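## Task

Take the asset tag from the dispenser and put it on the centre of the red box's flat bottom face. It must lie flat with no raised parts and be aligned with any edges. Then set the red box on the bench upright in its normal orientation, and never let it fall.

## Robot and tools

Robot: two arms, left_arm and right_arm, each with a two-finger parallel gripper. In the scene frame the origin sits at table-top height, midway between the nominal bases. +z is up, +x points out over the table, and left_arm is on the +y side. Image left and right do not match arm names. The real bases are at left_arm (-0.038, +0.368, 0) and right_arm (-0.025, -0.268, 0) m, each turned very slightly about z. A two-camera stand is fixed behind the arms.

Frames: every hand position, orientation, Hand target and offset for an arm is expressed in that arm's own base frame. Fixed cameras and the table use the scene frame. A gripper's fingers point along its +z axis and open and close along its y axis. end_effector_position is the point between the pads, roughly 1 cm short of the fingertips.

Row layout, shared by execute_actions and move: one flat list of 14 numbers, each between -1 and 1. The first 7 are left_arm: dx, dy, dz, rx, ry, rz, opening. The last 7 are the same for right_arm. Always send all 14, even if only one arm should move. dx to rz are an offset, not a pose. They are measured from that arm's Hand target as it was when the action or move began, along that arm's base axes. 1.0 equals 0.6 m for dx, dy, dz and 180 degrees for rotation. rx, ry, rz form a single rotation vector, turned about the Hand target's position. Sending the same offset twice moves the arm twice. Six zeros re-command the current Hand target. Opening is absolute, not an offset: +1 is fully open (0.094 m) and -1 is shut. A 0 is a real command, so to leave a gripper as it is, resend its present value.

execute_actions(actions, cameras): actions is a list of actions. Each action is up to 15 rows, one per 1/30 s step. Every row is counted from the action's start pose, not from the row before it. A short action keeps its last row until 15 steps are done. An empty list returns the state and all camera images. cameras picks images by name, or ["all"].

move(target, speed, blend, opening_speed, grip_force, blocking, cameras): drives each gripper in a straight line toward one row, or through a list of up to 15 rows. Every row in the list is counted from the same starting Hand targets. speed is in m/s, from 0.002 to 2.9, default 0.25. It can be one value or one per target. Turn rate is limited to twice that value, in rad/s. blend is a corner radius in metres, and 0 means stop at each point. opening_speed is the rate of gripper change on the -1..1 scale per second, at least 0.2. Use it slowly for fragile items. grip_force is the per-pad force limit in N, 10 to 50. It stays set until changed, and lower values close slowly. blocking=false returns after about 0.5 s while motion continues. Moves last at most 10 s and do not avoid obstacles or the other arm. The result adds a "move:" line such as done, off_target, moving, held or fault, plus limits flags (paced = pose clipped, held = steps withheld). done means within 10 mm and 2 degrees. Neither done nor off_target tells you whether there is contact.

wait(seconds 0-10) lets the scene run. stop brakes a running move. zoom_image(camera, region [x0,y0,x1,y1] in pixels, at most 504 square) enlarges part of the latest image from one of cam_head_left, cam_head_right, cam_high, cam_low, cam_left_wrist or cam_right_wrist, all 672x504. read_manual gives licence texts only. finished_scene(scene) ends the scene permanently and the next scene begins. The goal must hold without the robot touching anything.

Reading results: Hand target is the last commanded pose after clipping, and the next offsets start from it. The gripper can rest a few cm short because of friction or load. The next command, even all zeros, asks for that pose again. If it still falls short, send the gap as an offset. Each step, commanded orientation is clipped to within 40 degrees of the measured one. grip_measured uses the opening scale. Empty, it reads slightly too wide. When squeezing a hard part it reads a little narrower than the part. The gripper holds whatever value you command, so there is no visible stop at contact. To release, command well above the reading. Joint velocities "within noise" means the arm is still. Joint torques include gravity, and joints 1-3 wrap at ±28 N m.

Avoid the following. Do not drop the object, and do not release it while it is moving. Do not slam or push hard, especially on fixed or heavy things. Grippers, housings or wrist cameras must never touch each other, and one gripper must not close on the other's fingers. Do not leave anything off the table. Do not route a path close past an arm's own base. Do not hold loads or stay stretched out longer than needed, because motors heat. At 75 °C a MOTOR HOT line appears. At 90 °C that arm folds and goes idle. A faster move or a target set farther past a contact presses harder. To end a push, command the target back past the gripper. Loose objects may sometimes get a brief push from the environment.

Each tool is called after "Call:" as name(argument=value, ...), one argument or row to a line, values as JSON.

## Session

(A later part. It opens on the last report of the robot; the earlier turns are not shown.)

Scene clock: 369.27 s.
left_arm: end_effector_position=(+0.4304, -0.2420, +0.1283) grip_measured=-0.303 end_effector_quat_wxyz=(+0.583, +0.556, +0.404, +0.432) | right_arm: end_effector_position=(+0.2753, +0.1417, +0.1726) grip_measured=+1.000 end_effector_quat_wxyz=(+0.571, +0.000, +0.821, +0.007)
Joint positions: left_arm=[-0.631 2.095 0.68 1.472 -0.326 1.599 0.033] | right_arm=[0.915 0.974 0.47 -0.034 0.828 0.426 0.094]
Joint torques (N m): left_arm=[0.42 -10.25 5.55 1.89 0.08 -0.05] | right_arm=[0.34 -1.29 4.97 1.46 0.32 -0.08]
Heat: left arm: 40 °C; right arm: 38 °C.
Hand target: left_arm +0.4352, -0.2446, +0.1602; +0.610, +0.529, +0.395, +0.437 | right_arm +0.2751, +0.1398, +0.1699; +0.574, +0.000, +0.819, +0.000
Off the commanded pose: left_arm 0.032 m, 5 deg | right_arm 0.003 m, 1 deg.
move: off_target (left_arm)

Call:
move(
  target=[0.0, 0.0, 0.0175, 0, 0, 0, -0.3, 0, 0, 0, 0, 0, 0, 1],
  speed=0.05,
  cameras=["cam_left_wrist"],
)

Scene clock: 372.77 s.
left_arm: end_effector_position=(+0.4304, -0.2419, +0.1380) grip_measured=-0.303 end_effector_quat_wxyz=(+0.583, +0.557, +0.404, +0.432) | right_arm: end_effector_position=(+0.2753, +0.1417, +0.1726) grip_measured=+1.000 end_effector_quat_wxyz=(+0.571, +0.000, +0.821, +0.007)
Joint positions: left_arm=[-0.631 2.05 0.68 1.426 -0.326 1.599 0.033] | right_arm=[0.915 0.974 0.47 -0.034 0.828 0.426 0.094]
Joint torques (N m): left_arm=[0.4 -10.09 5.91 1.94 0.07 -0.06] | right_arm=[0.39 -1.31 4.96 1.47 0.32 -0.08]
Heat: left arm: 40 °C; right arm: 38 °C.
Hand target: left_arm +0.4353, -0.2446, +0.1706; +0.610, +0.529, +0.395, +0.437 | right_arm +0.2751, +0.1398, +0.1699; +0.574, +0.000, +0.819, +0.000
Off the commanded pose: left_arm 0.033 m, 5 deg | right_arm 0.003 m, 1 deg.
move: off_target (left_arm)
Images, in order (width x height): cam_left_wrist 672x504.

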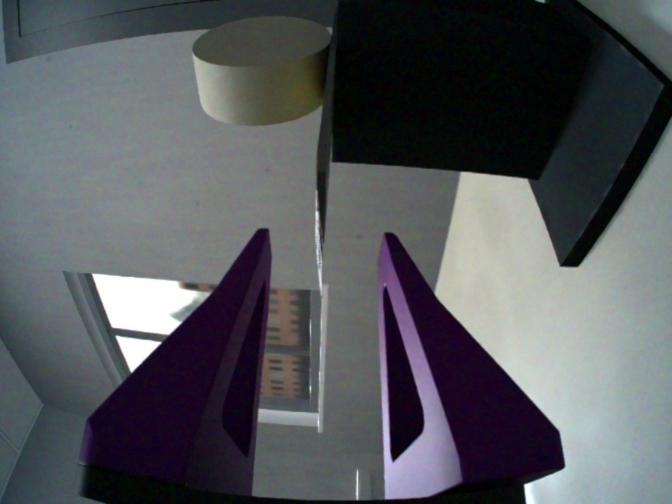

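Call:
move(
  target=[0, 0, 0, 0, 0, 0, -1, 0, 0, 0, 0, 0, 0, 1],
  opening_speed=0.4,
  cameras=["cam_left_wrist", "cam_low"],
)

Call:
zoom_image(
  camera="cam_left_wrist",
  region=[240, 100, 440, 300],
)

Call:
zoom_image(
  camera="cam_low",
  region=[200, 220, 420, 340],
)

Scene clock: 378.57 s.
left_arm: end_effector_position=(+0.4304, -0.2420, +0.1379) grip_measured=-0.994 end_effector_quat_wxyz=(+0.583, +0.557, +0.404, +0.432) | right_arm: end_effector_position=(+0.2753, +0.1417, +0.1726) grip_measured=+1.000 end_effector_quat_wxyz=(+0.571, +0.000, +0.821, +0.007)
Joint positions: left_arm=[-0.631 2.05 0.68 1.425 -0.326 1.599 0] | right_arm=[0.915 0.974 0.47 -0.034 0.828 0.426 0.094]
Joint torques (N m): left_arm=[0.43 -10.07 5.89 1.94 0.06 -0.06] | right_arm=[0.36 -1.31 4.96 1.46 0.33 -0.07]
Heat: left arm: 40 °C; right arm: 38 °C.
Hand target: left_arm +0.4353, -0.2446, +0.1706; +0.610, +0.529, +0.395, +0.437 | right_arm +0.2751, +0.1398, +0.1699; +0.574, +0.000, +0.819, +0.000
Off the commanded pose: left_arm 0.033 m, 5 deg | right_arm 0.003 m, 1 deg.
move: off_target (left_arm)
Images, in order (width x height): cam_low 672x504, cam_left_wrist 672x504.

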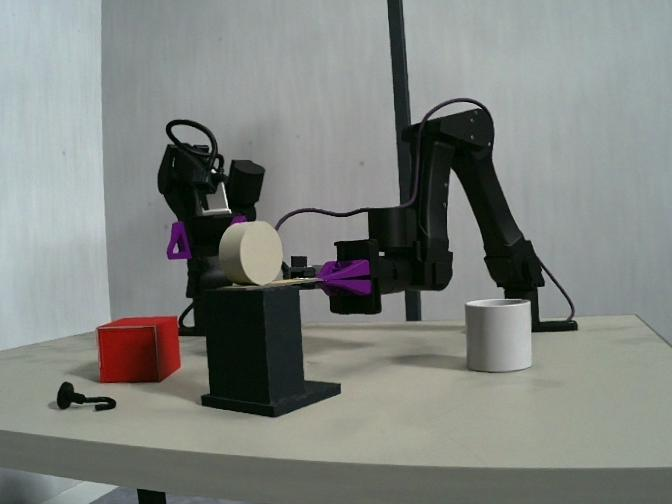

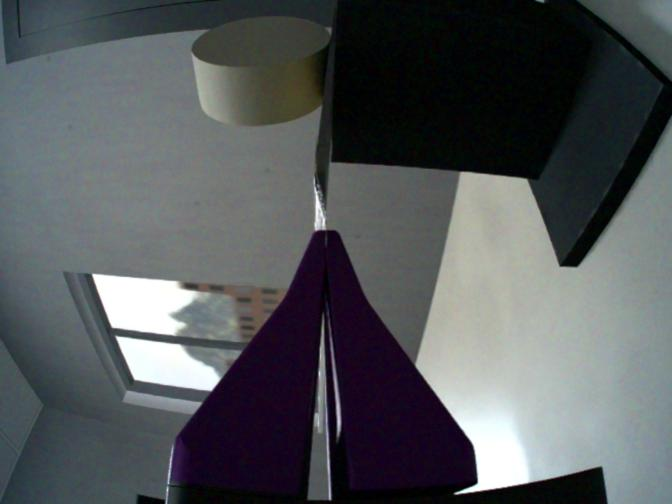

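Scaled by 2.520 from the camera's 672x504 image, which has a finer 960x720 frame.

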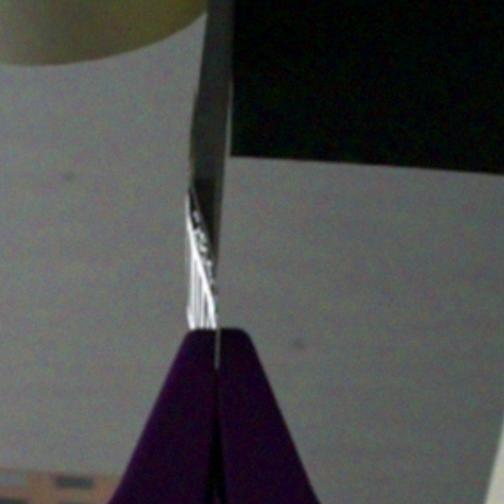

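Scaled by 2.291.

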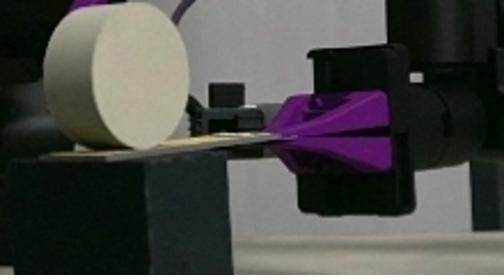

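Call:
move(
  target=[-0.058, 0.018, 0.045, 0, 0, 0, -1, 0, 0, 0, 0, 0, 0, 1],
  speed=0.05,
  cameras=["cam_left_wrist", "cam_low", "cam_high"],
)

Call:
zoom_image(
  camera="cam_left_wrist",
  region=[240, 100, 440, 300],
)

Call:
zoom_image(
  camera="cam_high",
  region=[320, 220, 480, 400],
)

Scene clock: 385.43 s.
left_arm: end_effector_position=(+0.4058, -0.2368, +0.1835) grip_measured=-0.994 end_effector_quat_wxyz=(+0.600, +0.542, +0.397, +0.434) | right_arm: end_effector_position=(+0.2753, +0.1417, +0.1726) grip_measured=+1.000 end_effector_quat_wxyz=(+0.571, +0.000, +0.821, +0.007)
Joint positions: left_arm=[-0.661 1.85 0.6 1.353 -0.347 1.601 0] | right_arm=[0.915 0.974 0.47 -0.034 0.828 0.426 0.094]
Joint torques (N m): left_arm=[-0.43 -8.77 3.23 1.92 -0.1 -0.02] | right_arm=[0.34 -1.31 4.98 1.46 0.32 -0.08]
Heat: left arm: 41 °C; right arm: 38 °C.
Hand target: left_arm +0.4005, -0.2336, +0.1975; +0.610, +0.529, +0.395, +0.437 | right_arm +0.2751, +0.1398, +0.1699; +0.574, +0.000, +0.819, +0.000
Off the commanded pose: left_arm 0.015 m, 2 deg | right_arm 0.003 m, 1 deg.
move: off_target (left_arm)
Images, in order (width x height): cam_high 672x504, cam_low 672x504, cam_left_wrist 672x504.

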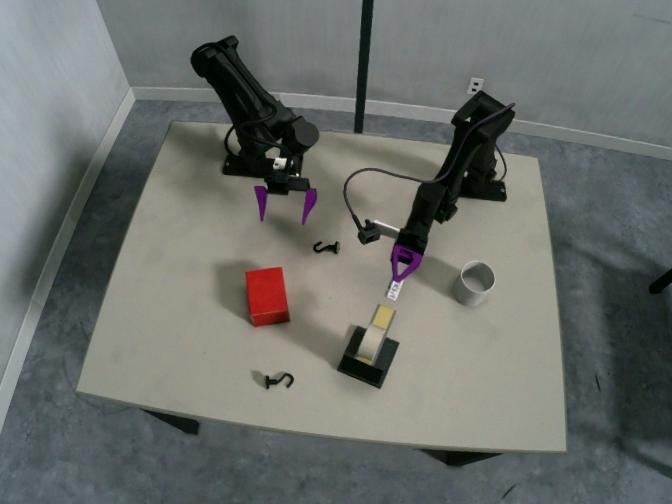

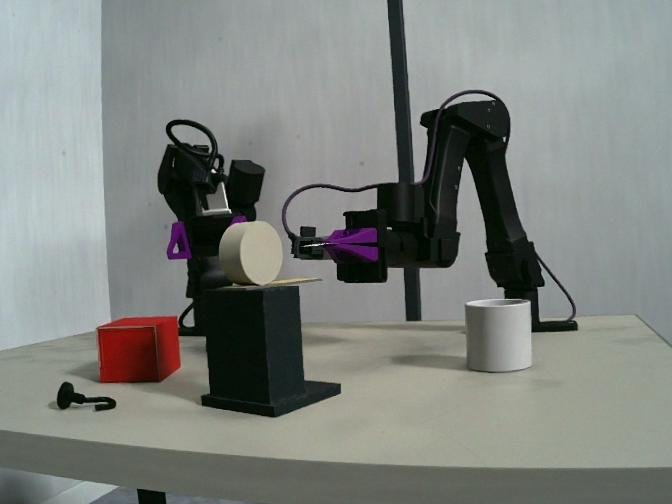

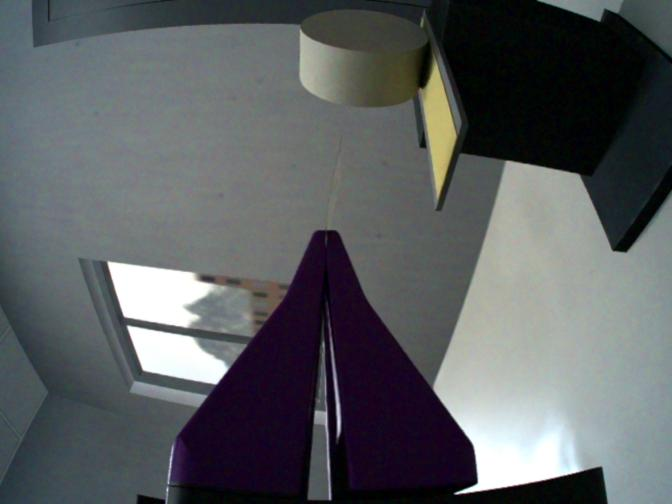

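Scaled by 2.520 from the camera's 672x504 image, which has a finer 960x720 frame.

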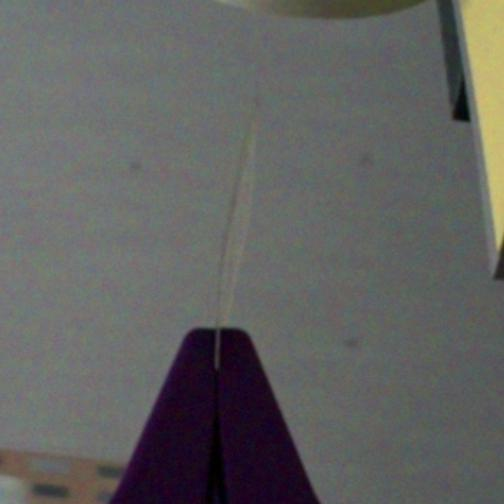

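Scaled by 2.800.

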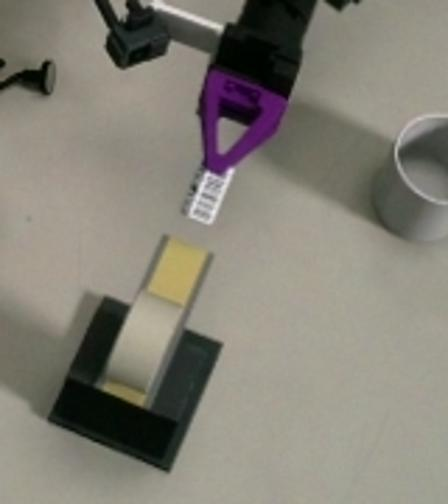

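Call:
move(
  target=[-0.1675, 0.006, 0.1708, -0.4370, 0.2354, -0.0924, -1, 0.2282, -0.0263, -0.0415, -0.0591, 0.3860, 0.0843, 1],
  speed=0.2,
  cameras=["all"],
)

Scene clock: 458.17 s.
left_arm: end_effector_position=(+0.3022, -0.2271, +0.2698) grip_measured=-0.994 end_effector_quat_wxyz=(+0.660, +0.201, +0.703, -0.173) | right_arm: end_effector_position=(+0.4067, +0.1230, +0.1404) grip_measured=+1.000 end_effector_quat_wxyz=(+0.003, -0.151, +0.989, -0.004)
Joint positions: left_arm=[-0.747 1.031 0.56 0.4 -0.211 0.007 0] | right_arm=[0.295 2.22 2.228 -1.575 0.008 -0.008 0.094]
Joint torques (N m): left_arm=[-0.44 -3.7 9.54 1.96 0.05 -0.08] | right_arm=[-0.35 -10.07 7.76 0.22 -0.11 -0.05]
Heat: left arm: 43 °C; right arm: 38 °C.
Hand target: left_arm +0.2999, -0.2301, +0.3001; +0.680, +0.192, +0.681, -0.192 | right_arm +0.4121, +0.1240, +0.1451; +0.000, -0.151, +0.988, +0.000
Off the commanded pose: left_arm 0.030 m, 4 deg | right_arm 0.007 m, 1 deg.
joint sent to its limit (right arm) — joint 4 (wrist pitch), lower limit. The joint targets still meet the commanded pose.
move: off_target (left_arm)

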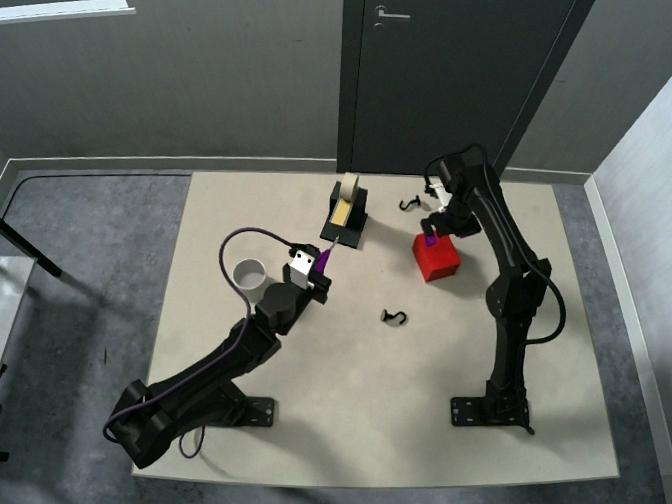

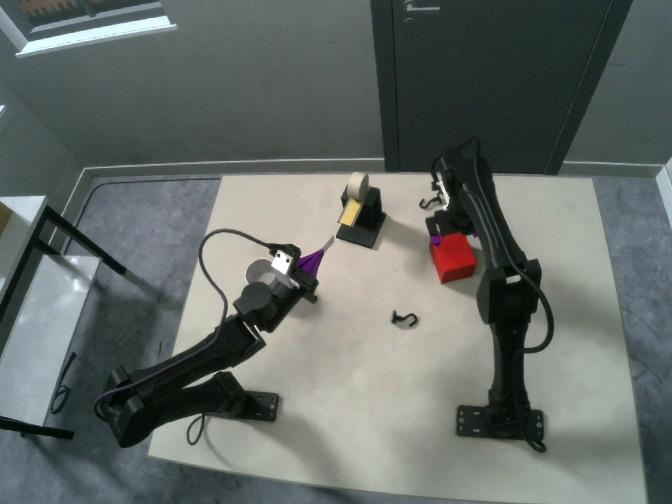

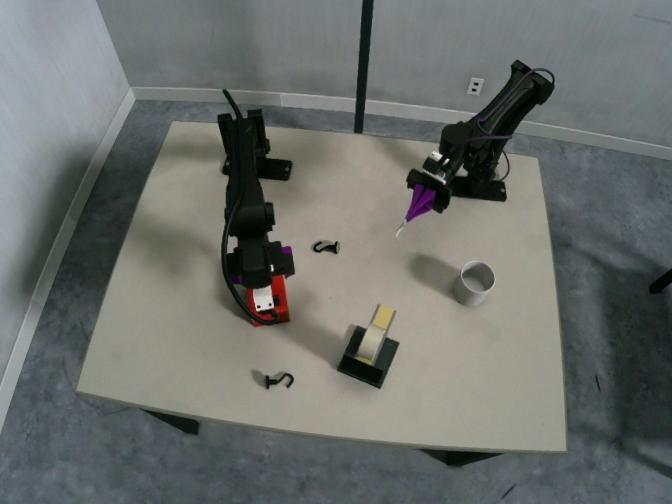

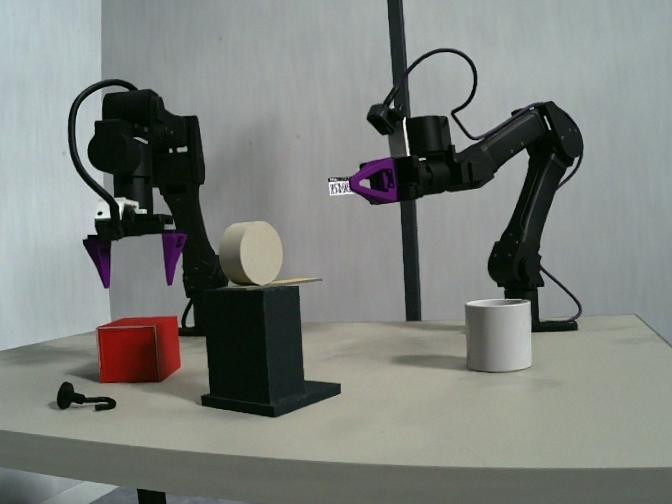

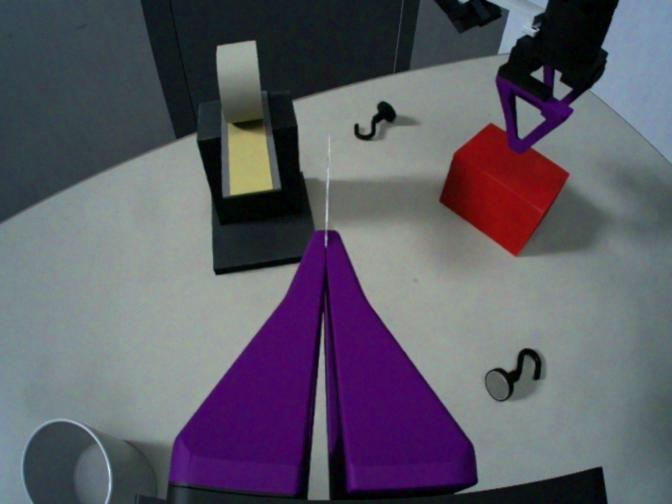

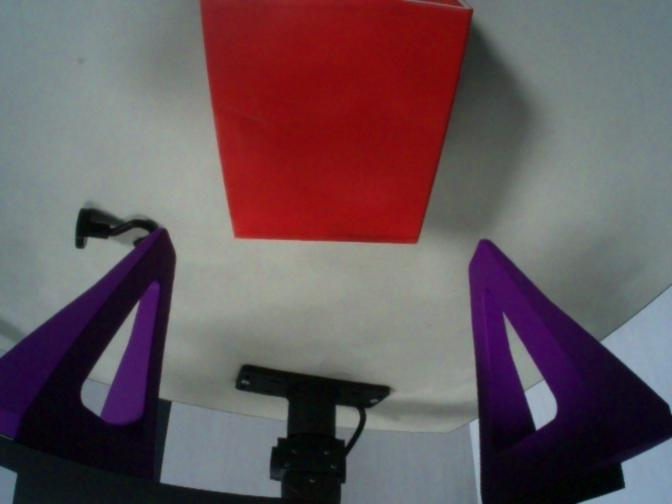

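Call:
move(
  target=[0, 0, 0, 0, 0, 0, -1, -0.003, 0, -0.07, 0, 0, 0, 1],
  speed=0.1,
  cameras=["cam_right_wrist", "cam_low"],
)

Call:
zoom_image(
  camera="cam_right_wrist",
  region=[130, 150, 530, 350],
)

Scene clock: 473.47 s.
left_arm: end_effector_position=(+0.3022, -0.2271, +0.2697) grip_measured=-0.994 end_effector_quat_wxyz=(+0.660, +0.201, +0.703, -0.173) | right_arm: end_effector_position=(+0.4089, +0.1237, +0.1019) grip_measured=+1.000 end_effector_quat_wxyz=(-0.006, -0.151, +0.988, -0.005)
Joint positions: left_arm=[-0.747 1.031 0.56 0.4 -0.211 0.006 0] | right_arm=[0.295 2.22 2.073 -1.437 0.008 -0.008 0.094]
Joint torques (N m): left_arm=[-0.46 -3.67 9.59 1.95 0.05 -0.08] | right_arm=[-0.25 -11.63 4.14 0.35 -0.1 -0.06]
Heat: left arm: 42 °C; right arm: 36 °C.
Hand target: left_arm +0.2999, -0.2301, +0.3001; +0.680, +0.192, +0.681, -0.192 | right_arm +0.4102, +0.1241, +0.1031; +0.000, -0.151, +0.988, +0.000
Off the commanded pose: left_arm 0.031 m, 4 deg | right_arm 0.002 m, 1 deg.
move: off_target (left_arm)
Images, in order (width x height): cam_low 672x504, cam_right_wrist 672x504.

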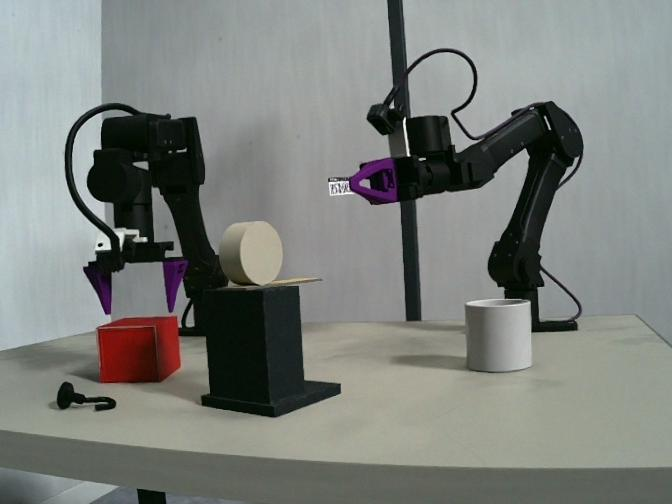

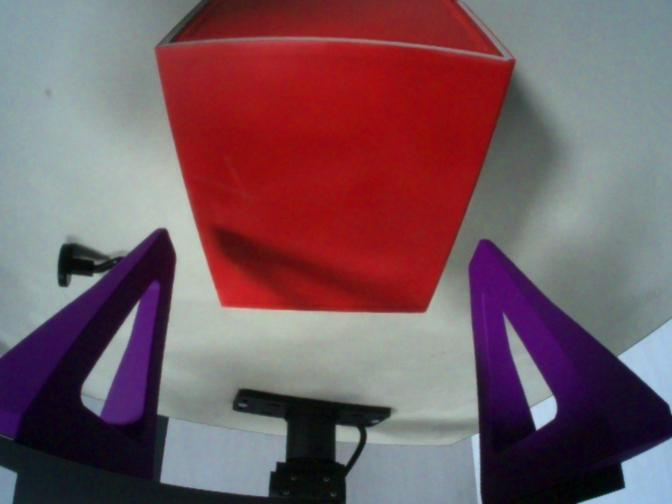

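Scaled by 1.260 from the camera's 672x504 image, which has a finer 960x720 frame.

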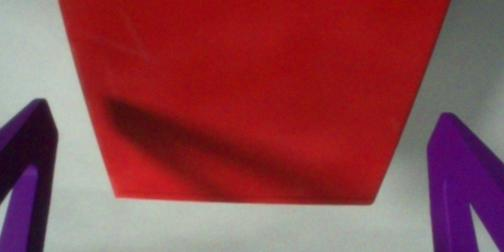

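Call:
move(
  target=[0, 0, 0, 0, 0, 0, -1, -0.002, 0.0, -0.105, 0, 0, 0, 1],
  speed=0.08,
  cameras=["cam_right_wrist", "cam_low", "cam_high"],
)

Scene clock: 480.87 s.
left_arm: end_effector_position=(+0.3022, -0.2271, +0.2697) grip_measured=-0.994 end_effector_quat_wxyz=(+0.660, +0.201, +0.703, -0.173) | right_arm: end_effector_position=(+0.4082, +0.1235, +0.0405) grip_measured=+1.000 end_effector_quat_wxyz=(-0.004, -0.151, +0.989, -0.004)
Joint positions: left_arm=[-0.747 1.031 0.56 0.4 -0.211 0.006 0] | right_arm=[0.295 2.22 1.829 -1.189 0.008 -0.008 0.094]
Joint torques (N m): left_arm=[-0.43 -3.67 9.55 1.96 0.05 -0.09] | right_arm=[-0.13 -11.4 4.12 0.35 -0.09 -0.06]
Heat: left arm: 42 °C; right arm: 36 °C.
Hand target: left_arm +0.2999, -0.2301, +0.3001; +0.680, +0.192, +0.681, -0.192 | right_arm +0.4091, +0.1241, +0.0401; +0.000, -0.151, +0.988, +0.000
Off the commanded pose: left_arm 0.031 m, 4 deg | right_arm 0.001 m, 1 deg.
move: off_target (left_arm)
Images, in order (width x height): cam_high 672x504, cam_low 672x504, cam_right_wrist 672x504.

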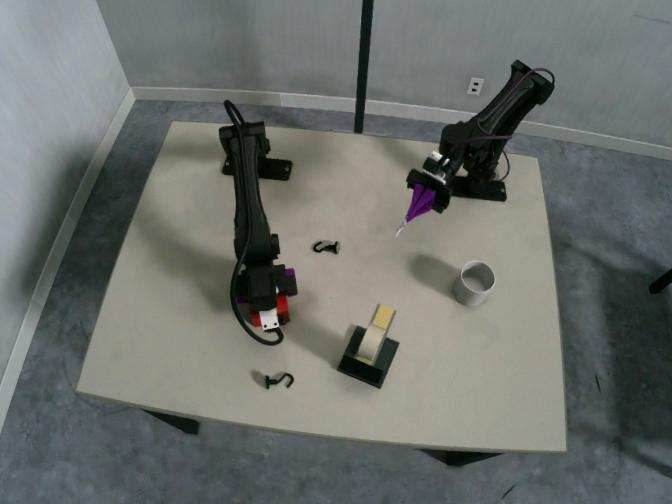

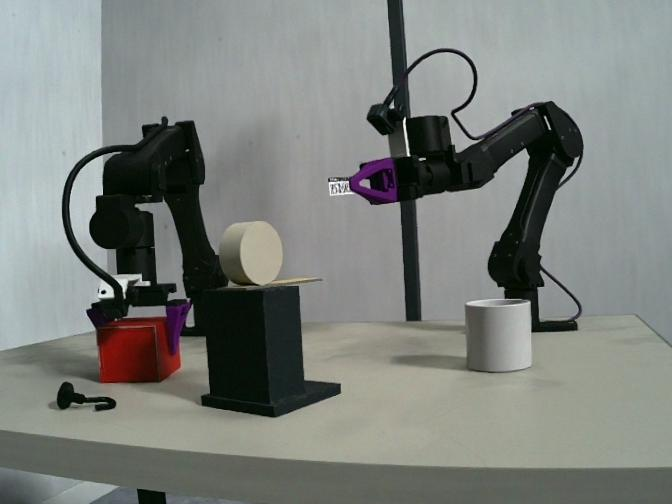

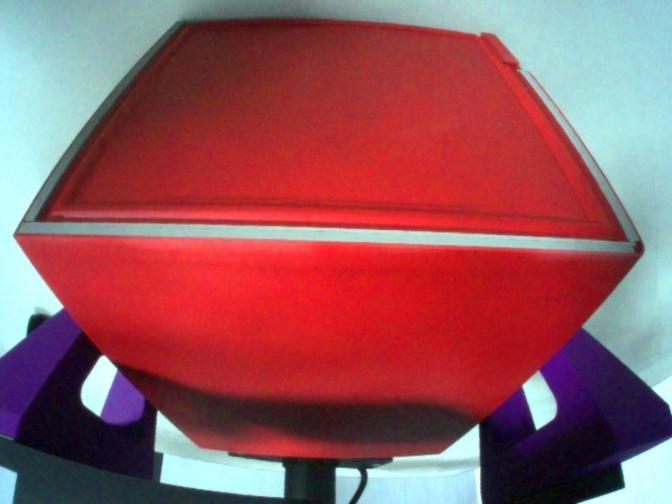

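Call:
move(
  target=[0, 0, 0, 0, 0, 0, -1, 0, 0, 0, 0, 0, 0, 0.72],
  grip_force=[50, 28],
  opening_speed=0.3,
  cameras=["cam_right_wrist"],
)

Scene clock: 488.33 s.
left_arm: end_effector_position=(+0.3022, -0.2271, +0.2697) grip_measured=-0.994 end_effector_quat_wxyz=(+0.660, +0.201, +0.703, -0.173) | right_arm: end_effector_position=(+0.4083, +0.1235, +0.0405) grip_measured=+0.864 end_effector_quat_wxyz=(-0.004, -0.151, +0.989, -0.004)
Joint positions: left_arm=[-0.747 1.031 0.56 0.4 -0.211 0.006 0] | right_arm=[0.295 2.22 1.829 -1.189 0.008 -0.008 0.088]
Joint torques (N m): left_arm=[-0.47 -3.67 9.58 1.95 0.05 -0.09] | right_arm=[-0.14 -11.37 4.14 0.36 -0.09 -0.06]
Heat: left arm: 42 °C; right arm: 35 °C.
Hand target: left_arm +0.2999, -0.2301, +0.3001; +0.680, +0.192, +0.681, -0.192 | right_arm +0.4090, +0.1241, +0.0401; +0.000, -0.151, +0.988, +0.000
Off the commanded pose: left_arm 0.031 m, 4 deg | right_arm 0.001 m, 1 deg.
grip_force (N): 50, 28
move: off_target (left_arm)
Images, in order (width x height): cam_right_wrist 672x504.

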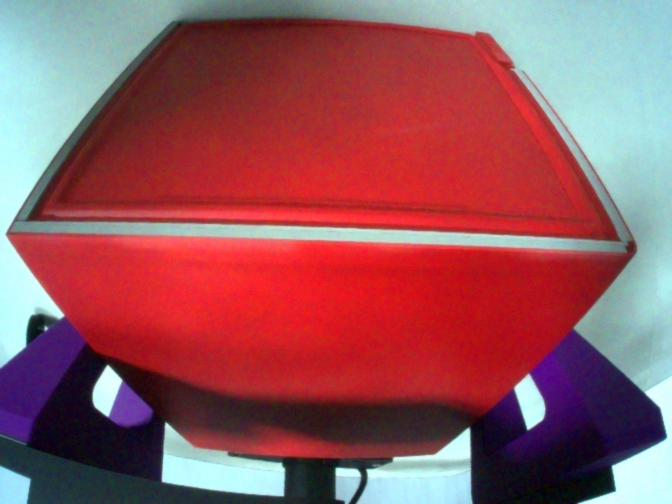

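Call:
move(
  target=[0, 0, 0, 0, 0, 0, -1, 0, 0, 0.12, 0, 0, 0, 0.72],
  speed=0.08,
  cameras=["cam_low", "cam_right_wrist"],
)

Scene clock: 502.10 s.
left_arm: end_effector_position=(+0.3022, -0.2271, +0.2697) grip_measured=-0.994 end_effector_quat_wxyz=(+0.660, +0.201, +0.703, -0.173) | right_arm: end_effector_position=(+0.4023, +0.1217, +0.0983) grip_measured=+0.864 end_effector_quat_wxyz=(-0.020, -0.151, +0.988, -0.007)
Joint positions: left_arm=[-0.747 1.031 0.56 0.4 -0.211 0.006 0] | right_arm=[0.295 2.22 2.058 -1.451 0.008 -0.008 0.088]
Joint torques (N m): left_arm=[-0.44 -3.7 9.57 1.96 0.05 -0.09] | right_arm=[-0.18 -11.93 8.13 0.14 -0.1 -0.07]
Heat: left arm: 41 °C; right arm: 36 °C.
Hand target: left_arm +0.2999, -0.2301, +0.3001; +0.680, +0.192, +0.681, -0.192 | right_arm +0.4090, +0.1240, +0.1121; +0.000, -0.151, +0.988, +0.000
Off the commanded pose: left_arm 0.031 m, 4 deg | right_arm 0.016 m, 2 deg.
grip_force (N): 50, 28
move: off_target (left_arm, right_arm)
Images, in order (width x height): cam_low 672x504, cam_right_wrist 672x504.

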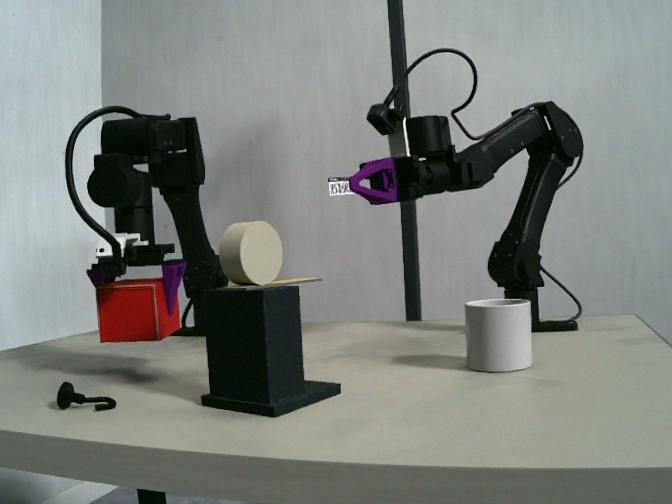

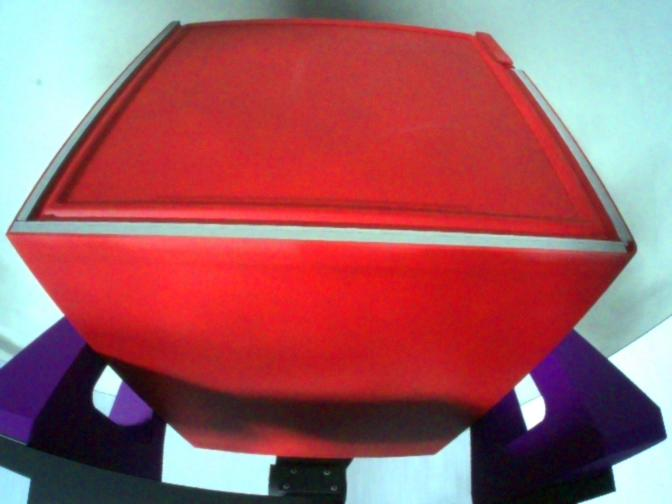

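Call:
move(
  target=[0, 0, 0, 0, 0, 0, -1, -0.2142, 0.2392, 0.325, 0.3218, -0.3955, 0.1892, 0.72],
  speed=0.2,
  cameras=["all"],
)

Scene clock: 509.97 s.
left_arm: end_effector_position=(+0.3022, -0.2271, +0.2697) grip_measured=-0.994 end_effector_quat_wxyz=(+0.660, +0.201, +0.703, -0.173) | right_arm: end_effector_position=(+0.2850, +0.2663, +0.2982) grip_measured=+0.864 end_effector_quat_wxyz=(+0.598, -0.356, +0.626, +0.352)
Joint positions: left_arm=[-0.747 1.031 0.56 0.4 -0.211 0.006 0] | right_arm=[0.509 1.126 0.69 0.393 -0.54 -0.007 0.088]
Joint torques (N m): left_arm=[-0.49 -3.7 9.61 1.96 0.05 -0.08] | right_arm=[0.53 -3.96 5.6 1.87 -0.11 0.03]
Heat: left arm: 41 °C; right arm: 36 °C.
Hand target: left_arm +0.2999, -0.2301, +0.3001; +0.680, +0.192, +0.681, -0.192 | right_arm +0.2804, +0.2676, +0.3071; +0.610, -0.359, +0.610, +0.358
Off the commanded pose: left_arm 0.031 m, 4 deg | right_arm 0.010 m, 2 deg.
grip_force (N): 50, 28
move: off_target (left_arm)

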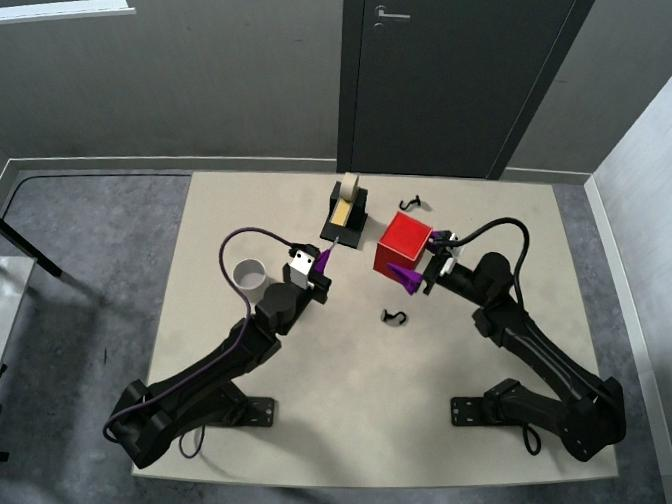

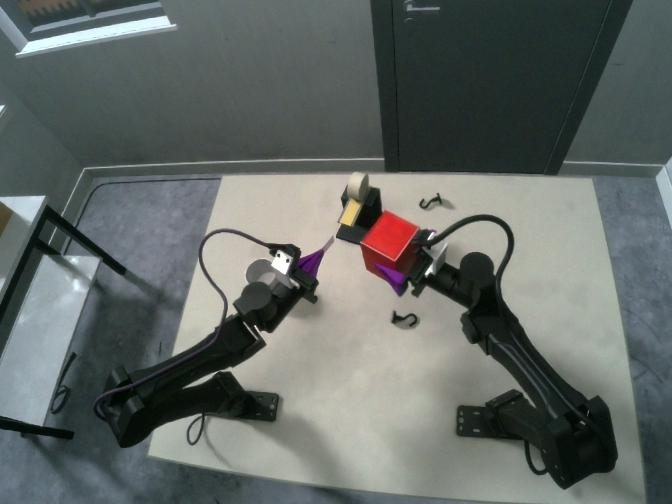

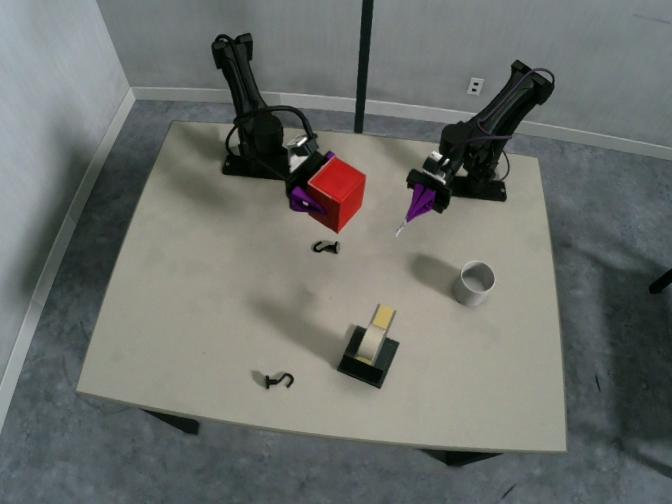

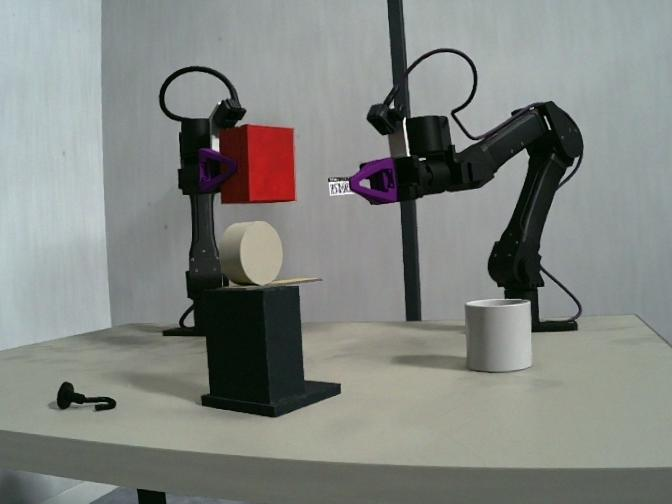

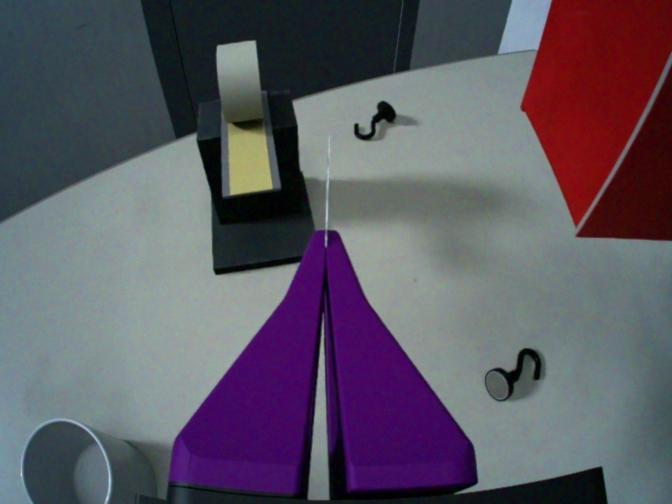

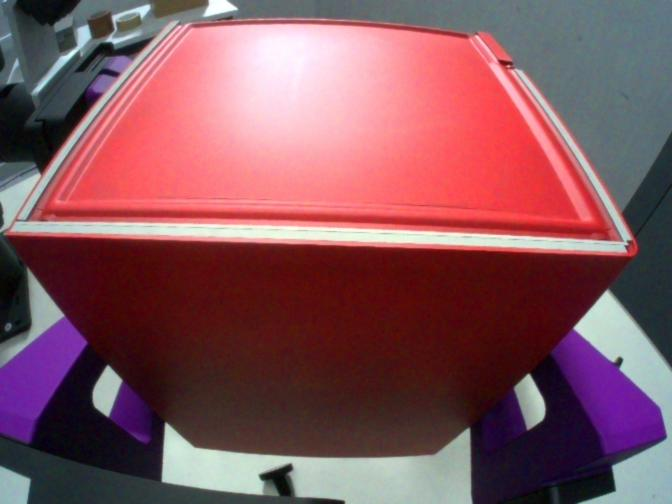

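Call:
zoom_image(
  camera="cam_high",
  region=[270, 130, 470, 260],
)

Call:
zoom_image(
  camera="cam_low",
  region=[160, 90, 420, 230],
)

Call:
zoom_image(
  camera="cam_left_wrist",
  region=[500, 0, 672, 250],
)

Scaled by 2.520.

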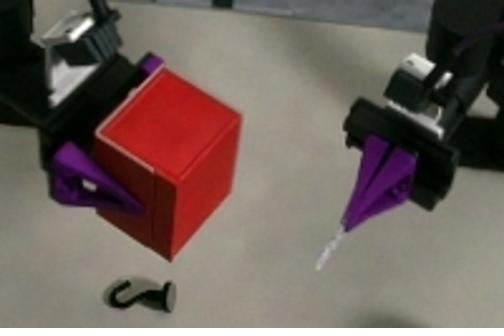

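Scaled by 1.938.

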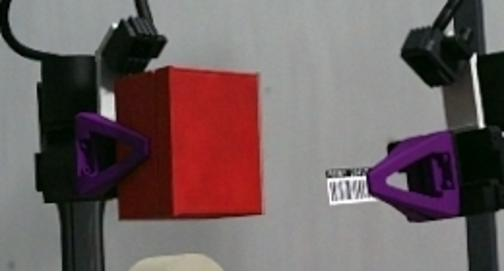

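Scaled by 2.016 from the camera's 672x504 image, which has a finer 960x720 frame.

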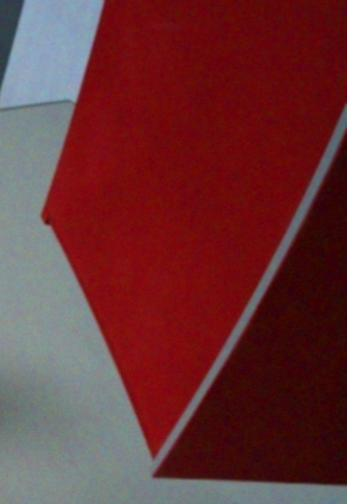

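Call:
move(
  target=[0.0352, -0.1332, 0.0582, -0.0242, -0.0038, -0.0637, -1, 0, 0, 0, 0, 0, 0, 0.72],
  speed=0.1,
  cameras=["cam_low", "cam_high", "cam_left_wrist"],
)

Call:
zoom_image(
  camera="cam_low",
  region=[160, 60, 420, 230],
)

Call:
zoom_image(
  camera="cam_high",
  region=[270, 130, 470, 260],
)

Scene clock: 574.60 s.
left_arm: end_effector_position=(+0.3195, -0.3028, +0.3088) grip_measured=-0.994 end_effector_quat_wxyz=(+0.651, +0.240, +0.668, -0.268) | right_arm: end_effector_position=(+0.2850, +0.2663, +0.2983) grip_measured=+0.864 end_effector_quat_wxyz=(+0.598, -0.356, +0.626, +0.352)
Joint positions: left_arm=[-0.779 1.282 0.798 0.475 -0.044 -0.045 0] | right_arm=[0.509 1.126 0.69 0.394 -0.54 -0.007 0.088]
Joint torques (N m): left_arm=[-0.44 -2.91 10.06 2.12 0.06 -0.08] | right_arm=[0.53 -3.97 5.59 1.86 -0.12 0.04]
Heat: left arm: 42 °C; right arm: 42 °C.
Hand target: left_arm +0.3211, -0.3100, +0.3349; +0.668, +0.234, +0.647, -0.284 | right_arm +0.2804, +0.2676, +0.3072; +0.610, -0.359, +0.610, +0.358
Off the commanded pose: left_arm 0.027 m, 4 deg | right_arm 0.010 m, 2 deg.
grip_force (N): 50, 28
move: off_target (left_arm)
Images, in order (width x height): cam_high 672x504, cam_low 672x504, cam_left_wrist 672x504.

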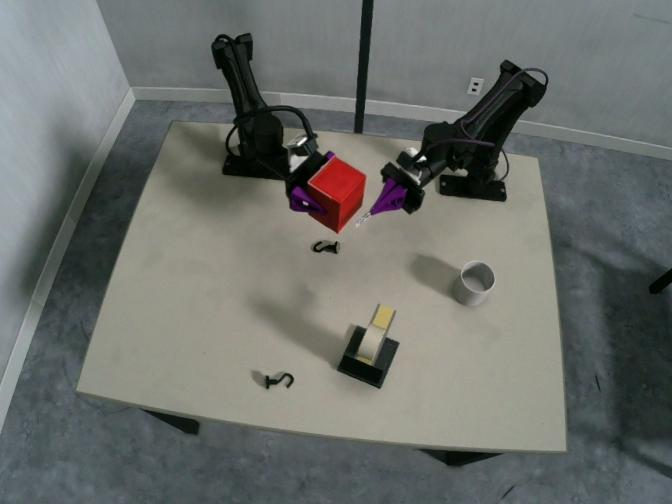

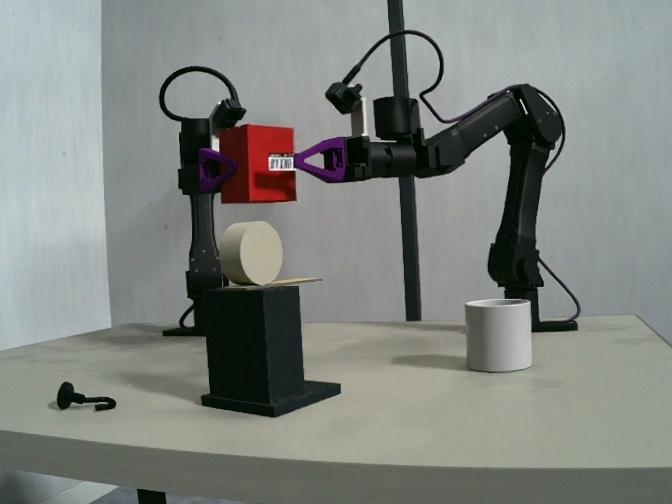

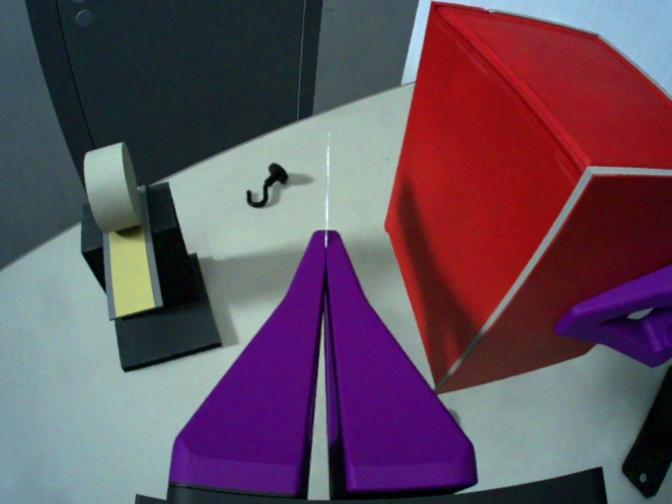

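Scaled by 1.938.

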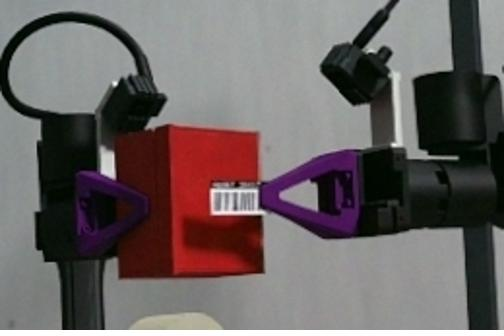

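Scaled by 2.520.

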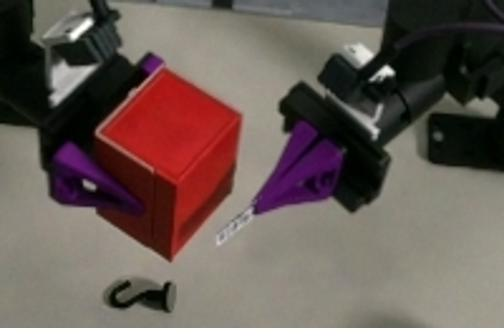

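Call:
zoom_image(
  camera="cam_left_wrist",
  region=[370, 0, 620, 200],
)

Call:
zoom_image(
  camera="cam_left_wrist",
  region=[300, 120, 500, 420],
)

Scaled by 2.016 from the camera's 672x504 image, which has a finer 960x720 frame.

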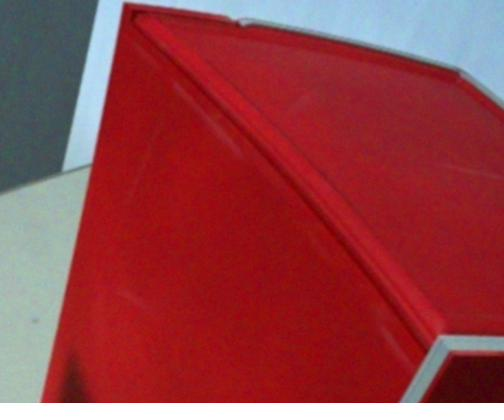

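Scaled by 1.680 from the camera's 672x504 image, which has a finer 960x720 frame.

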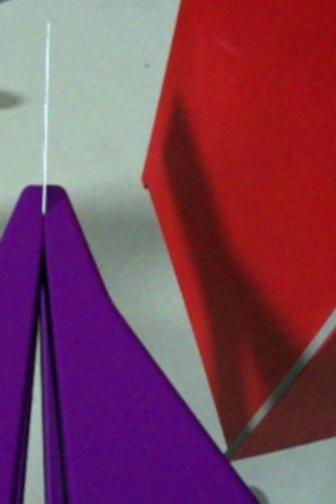

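Call:
move(
  target=[-0.0238, -0.0368, -0.0015, 0, 0, -0.0278, -1, 0, 0, 0, 0, 0, 0, 0.72],
  speed=0.05,
  cameras=["cam_low", "cam_high", "cam_left_wrist"],
)

Call:
zoom_image(
  camera="cam_low",
  region=[160, 60, 420, 230],
)

Call:
zoom_image(
  camera="cam_left_wrist",
  region=[280, 80, 480, 320],
)

Scene clock: 605.93 s.
left_arm: end_effector_position=(+0.3055, -0.3249, +0.3084) grip_measured=-0.994 end_effector_quat_wxyz=(+0.639, +0.268, +0.657, -0.297) | right_arm: end_effector_position=(+0.2850, +0.2663, +0.2983) grip_measured=+0.864 end_effector_quat_wxyz=(+0.598, -0.356, +0.626, +0.352)
Joint positions: left_arm=[-0.816 1.306 0.813 0.486 0.006 -0.048 0] | right_arm=[0.509 1.126 0.69 0.394 -0.54 -0.007 0.088]
Joint torques (N m): left_arm=[-0.39 -3.04 10.09 2.14 0.08 -0.06] | right_arm=[0.49 -3.96 5.6 1.86 -0.13 0.03]
Heat: left arm: 47 °C; right arm: 43 °C.
Hand target: left_arm +0.3068, -0.3321, +0.3341; +0.655, +0.262, +0.636, -0.313 | right_arm +0.2804, +0.2676, +0.3072; +0.610, -0.359, +0.610, +0.358
Off the commanded pose: left_arm 0.027 m, 4 deg | right_arm 0.010 m, 2 deg.
grip_force (N): 50, 28
move: off_target (left_arm)
Images, in order (width x height): cam_high 672x504, cam_low 672x504, cam_left_wrist 672x504.

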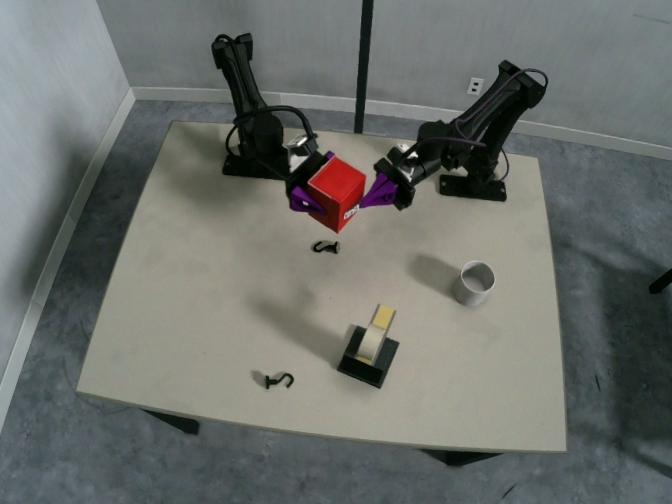

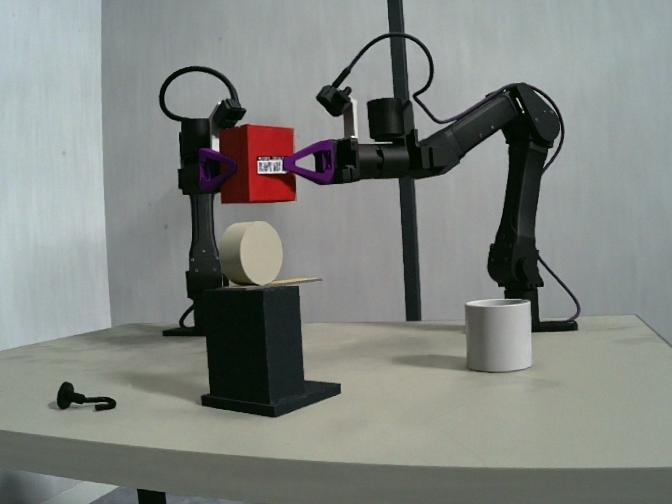

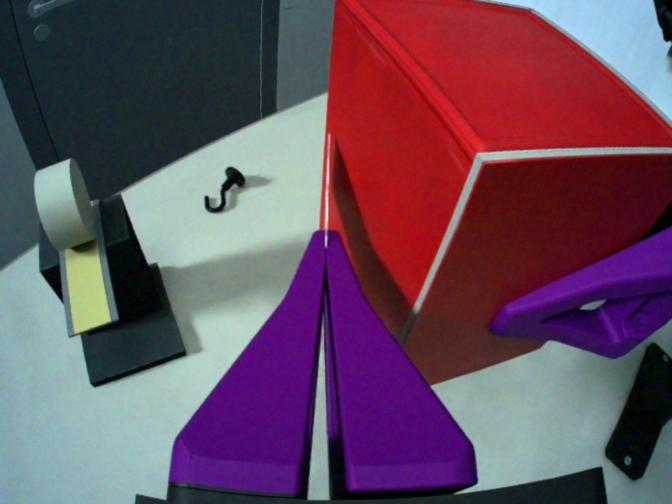

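Scaled by 1.938.

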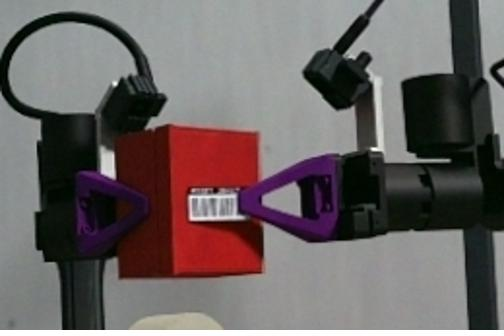

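Scaled by 2.100 from the camera's 672x504 image, which has a finer 960x720 frame.

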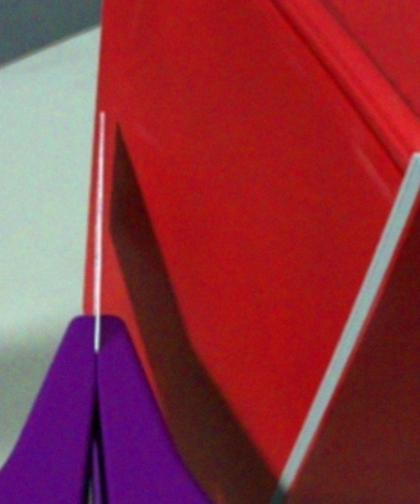

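Call:
zoom_image(
  camera="cam_low",
  region=[210, 110, 350, 215],
)

Call:
zoom_image(
  camera="cam_high",
  region=[280, 140, 420, 245],
)

Scaled by 3.600.

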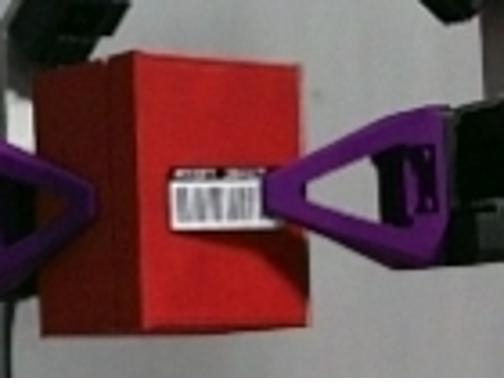

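Scaled by 3.600.

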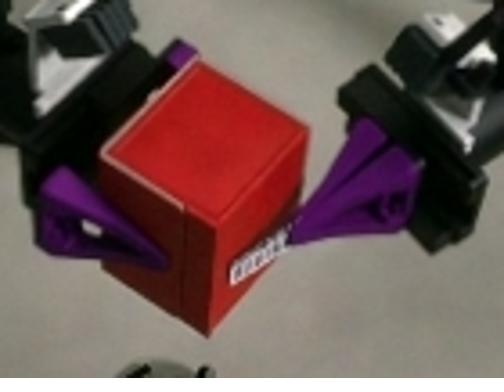

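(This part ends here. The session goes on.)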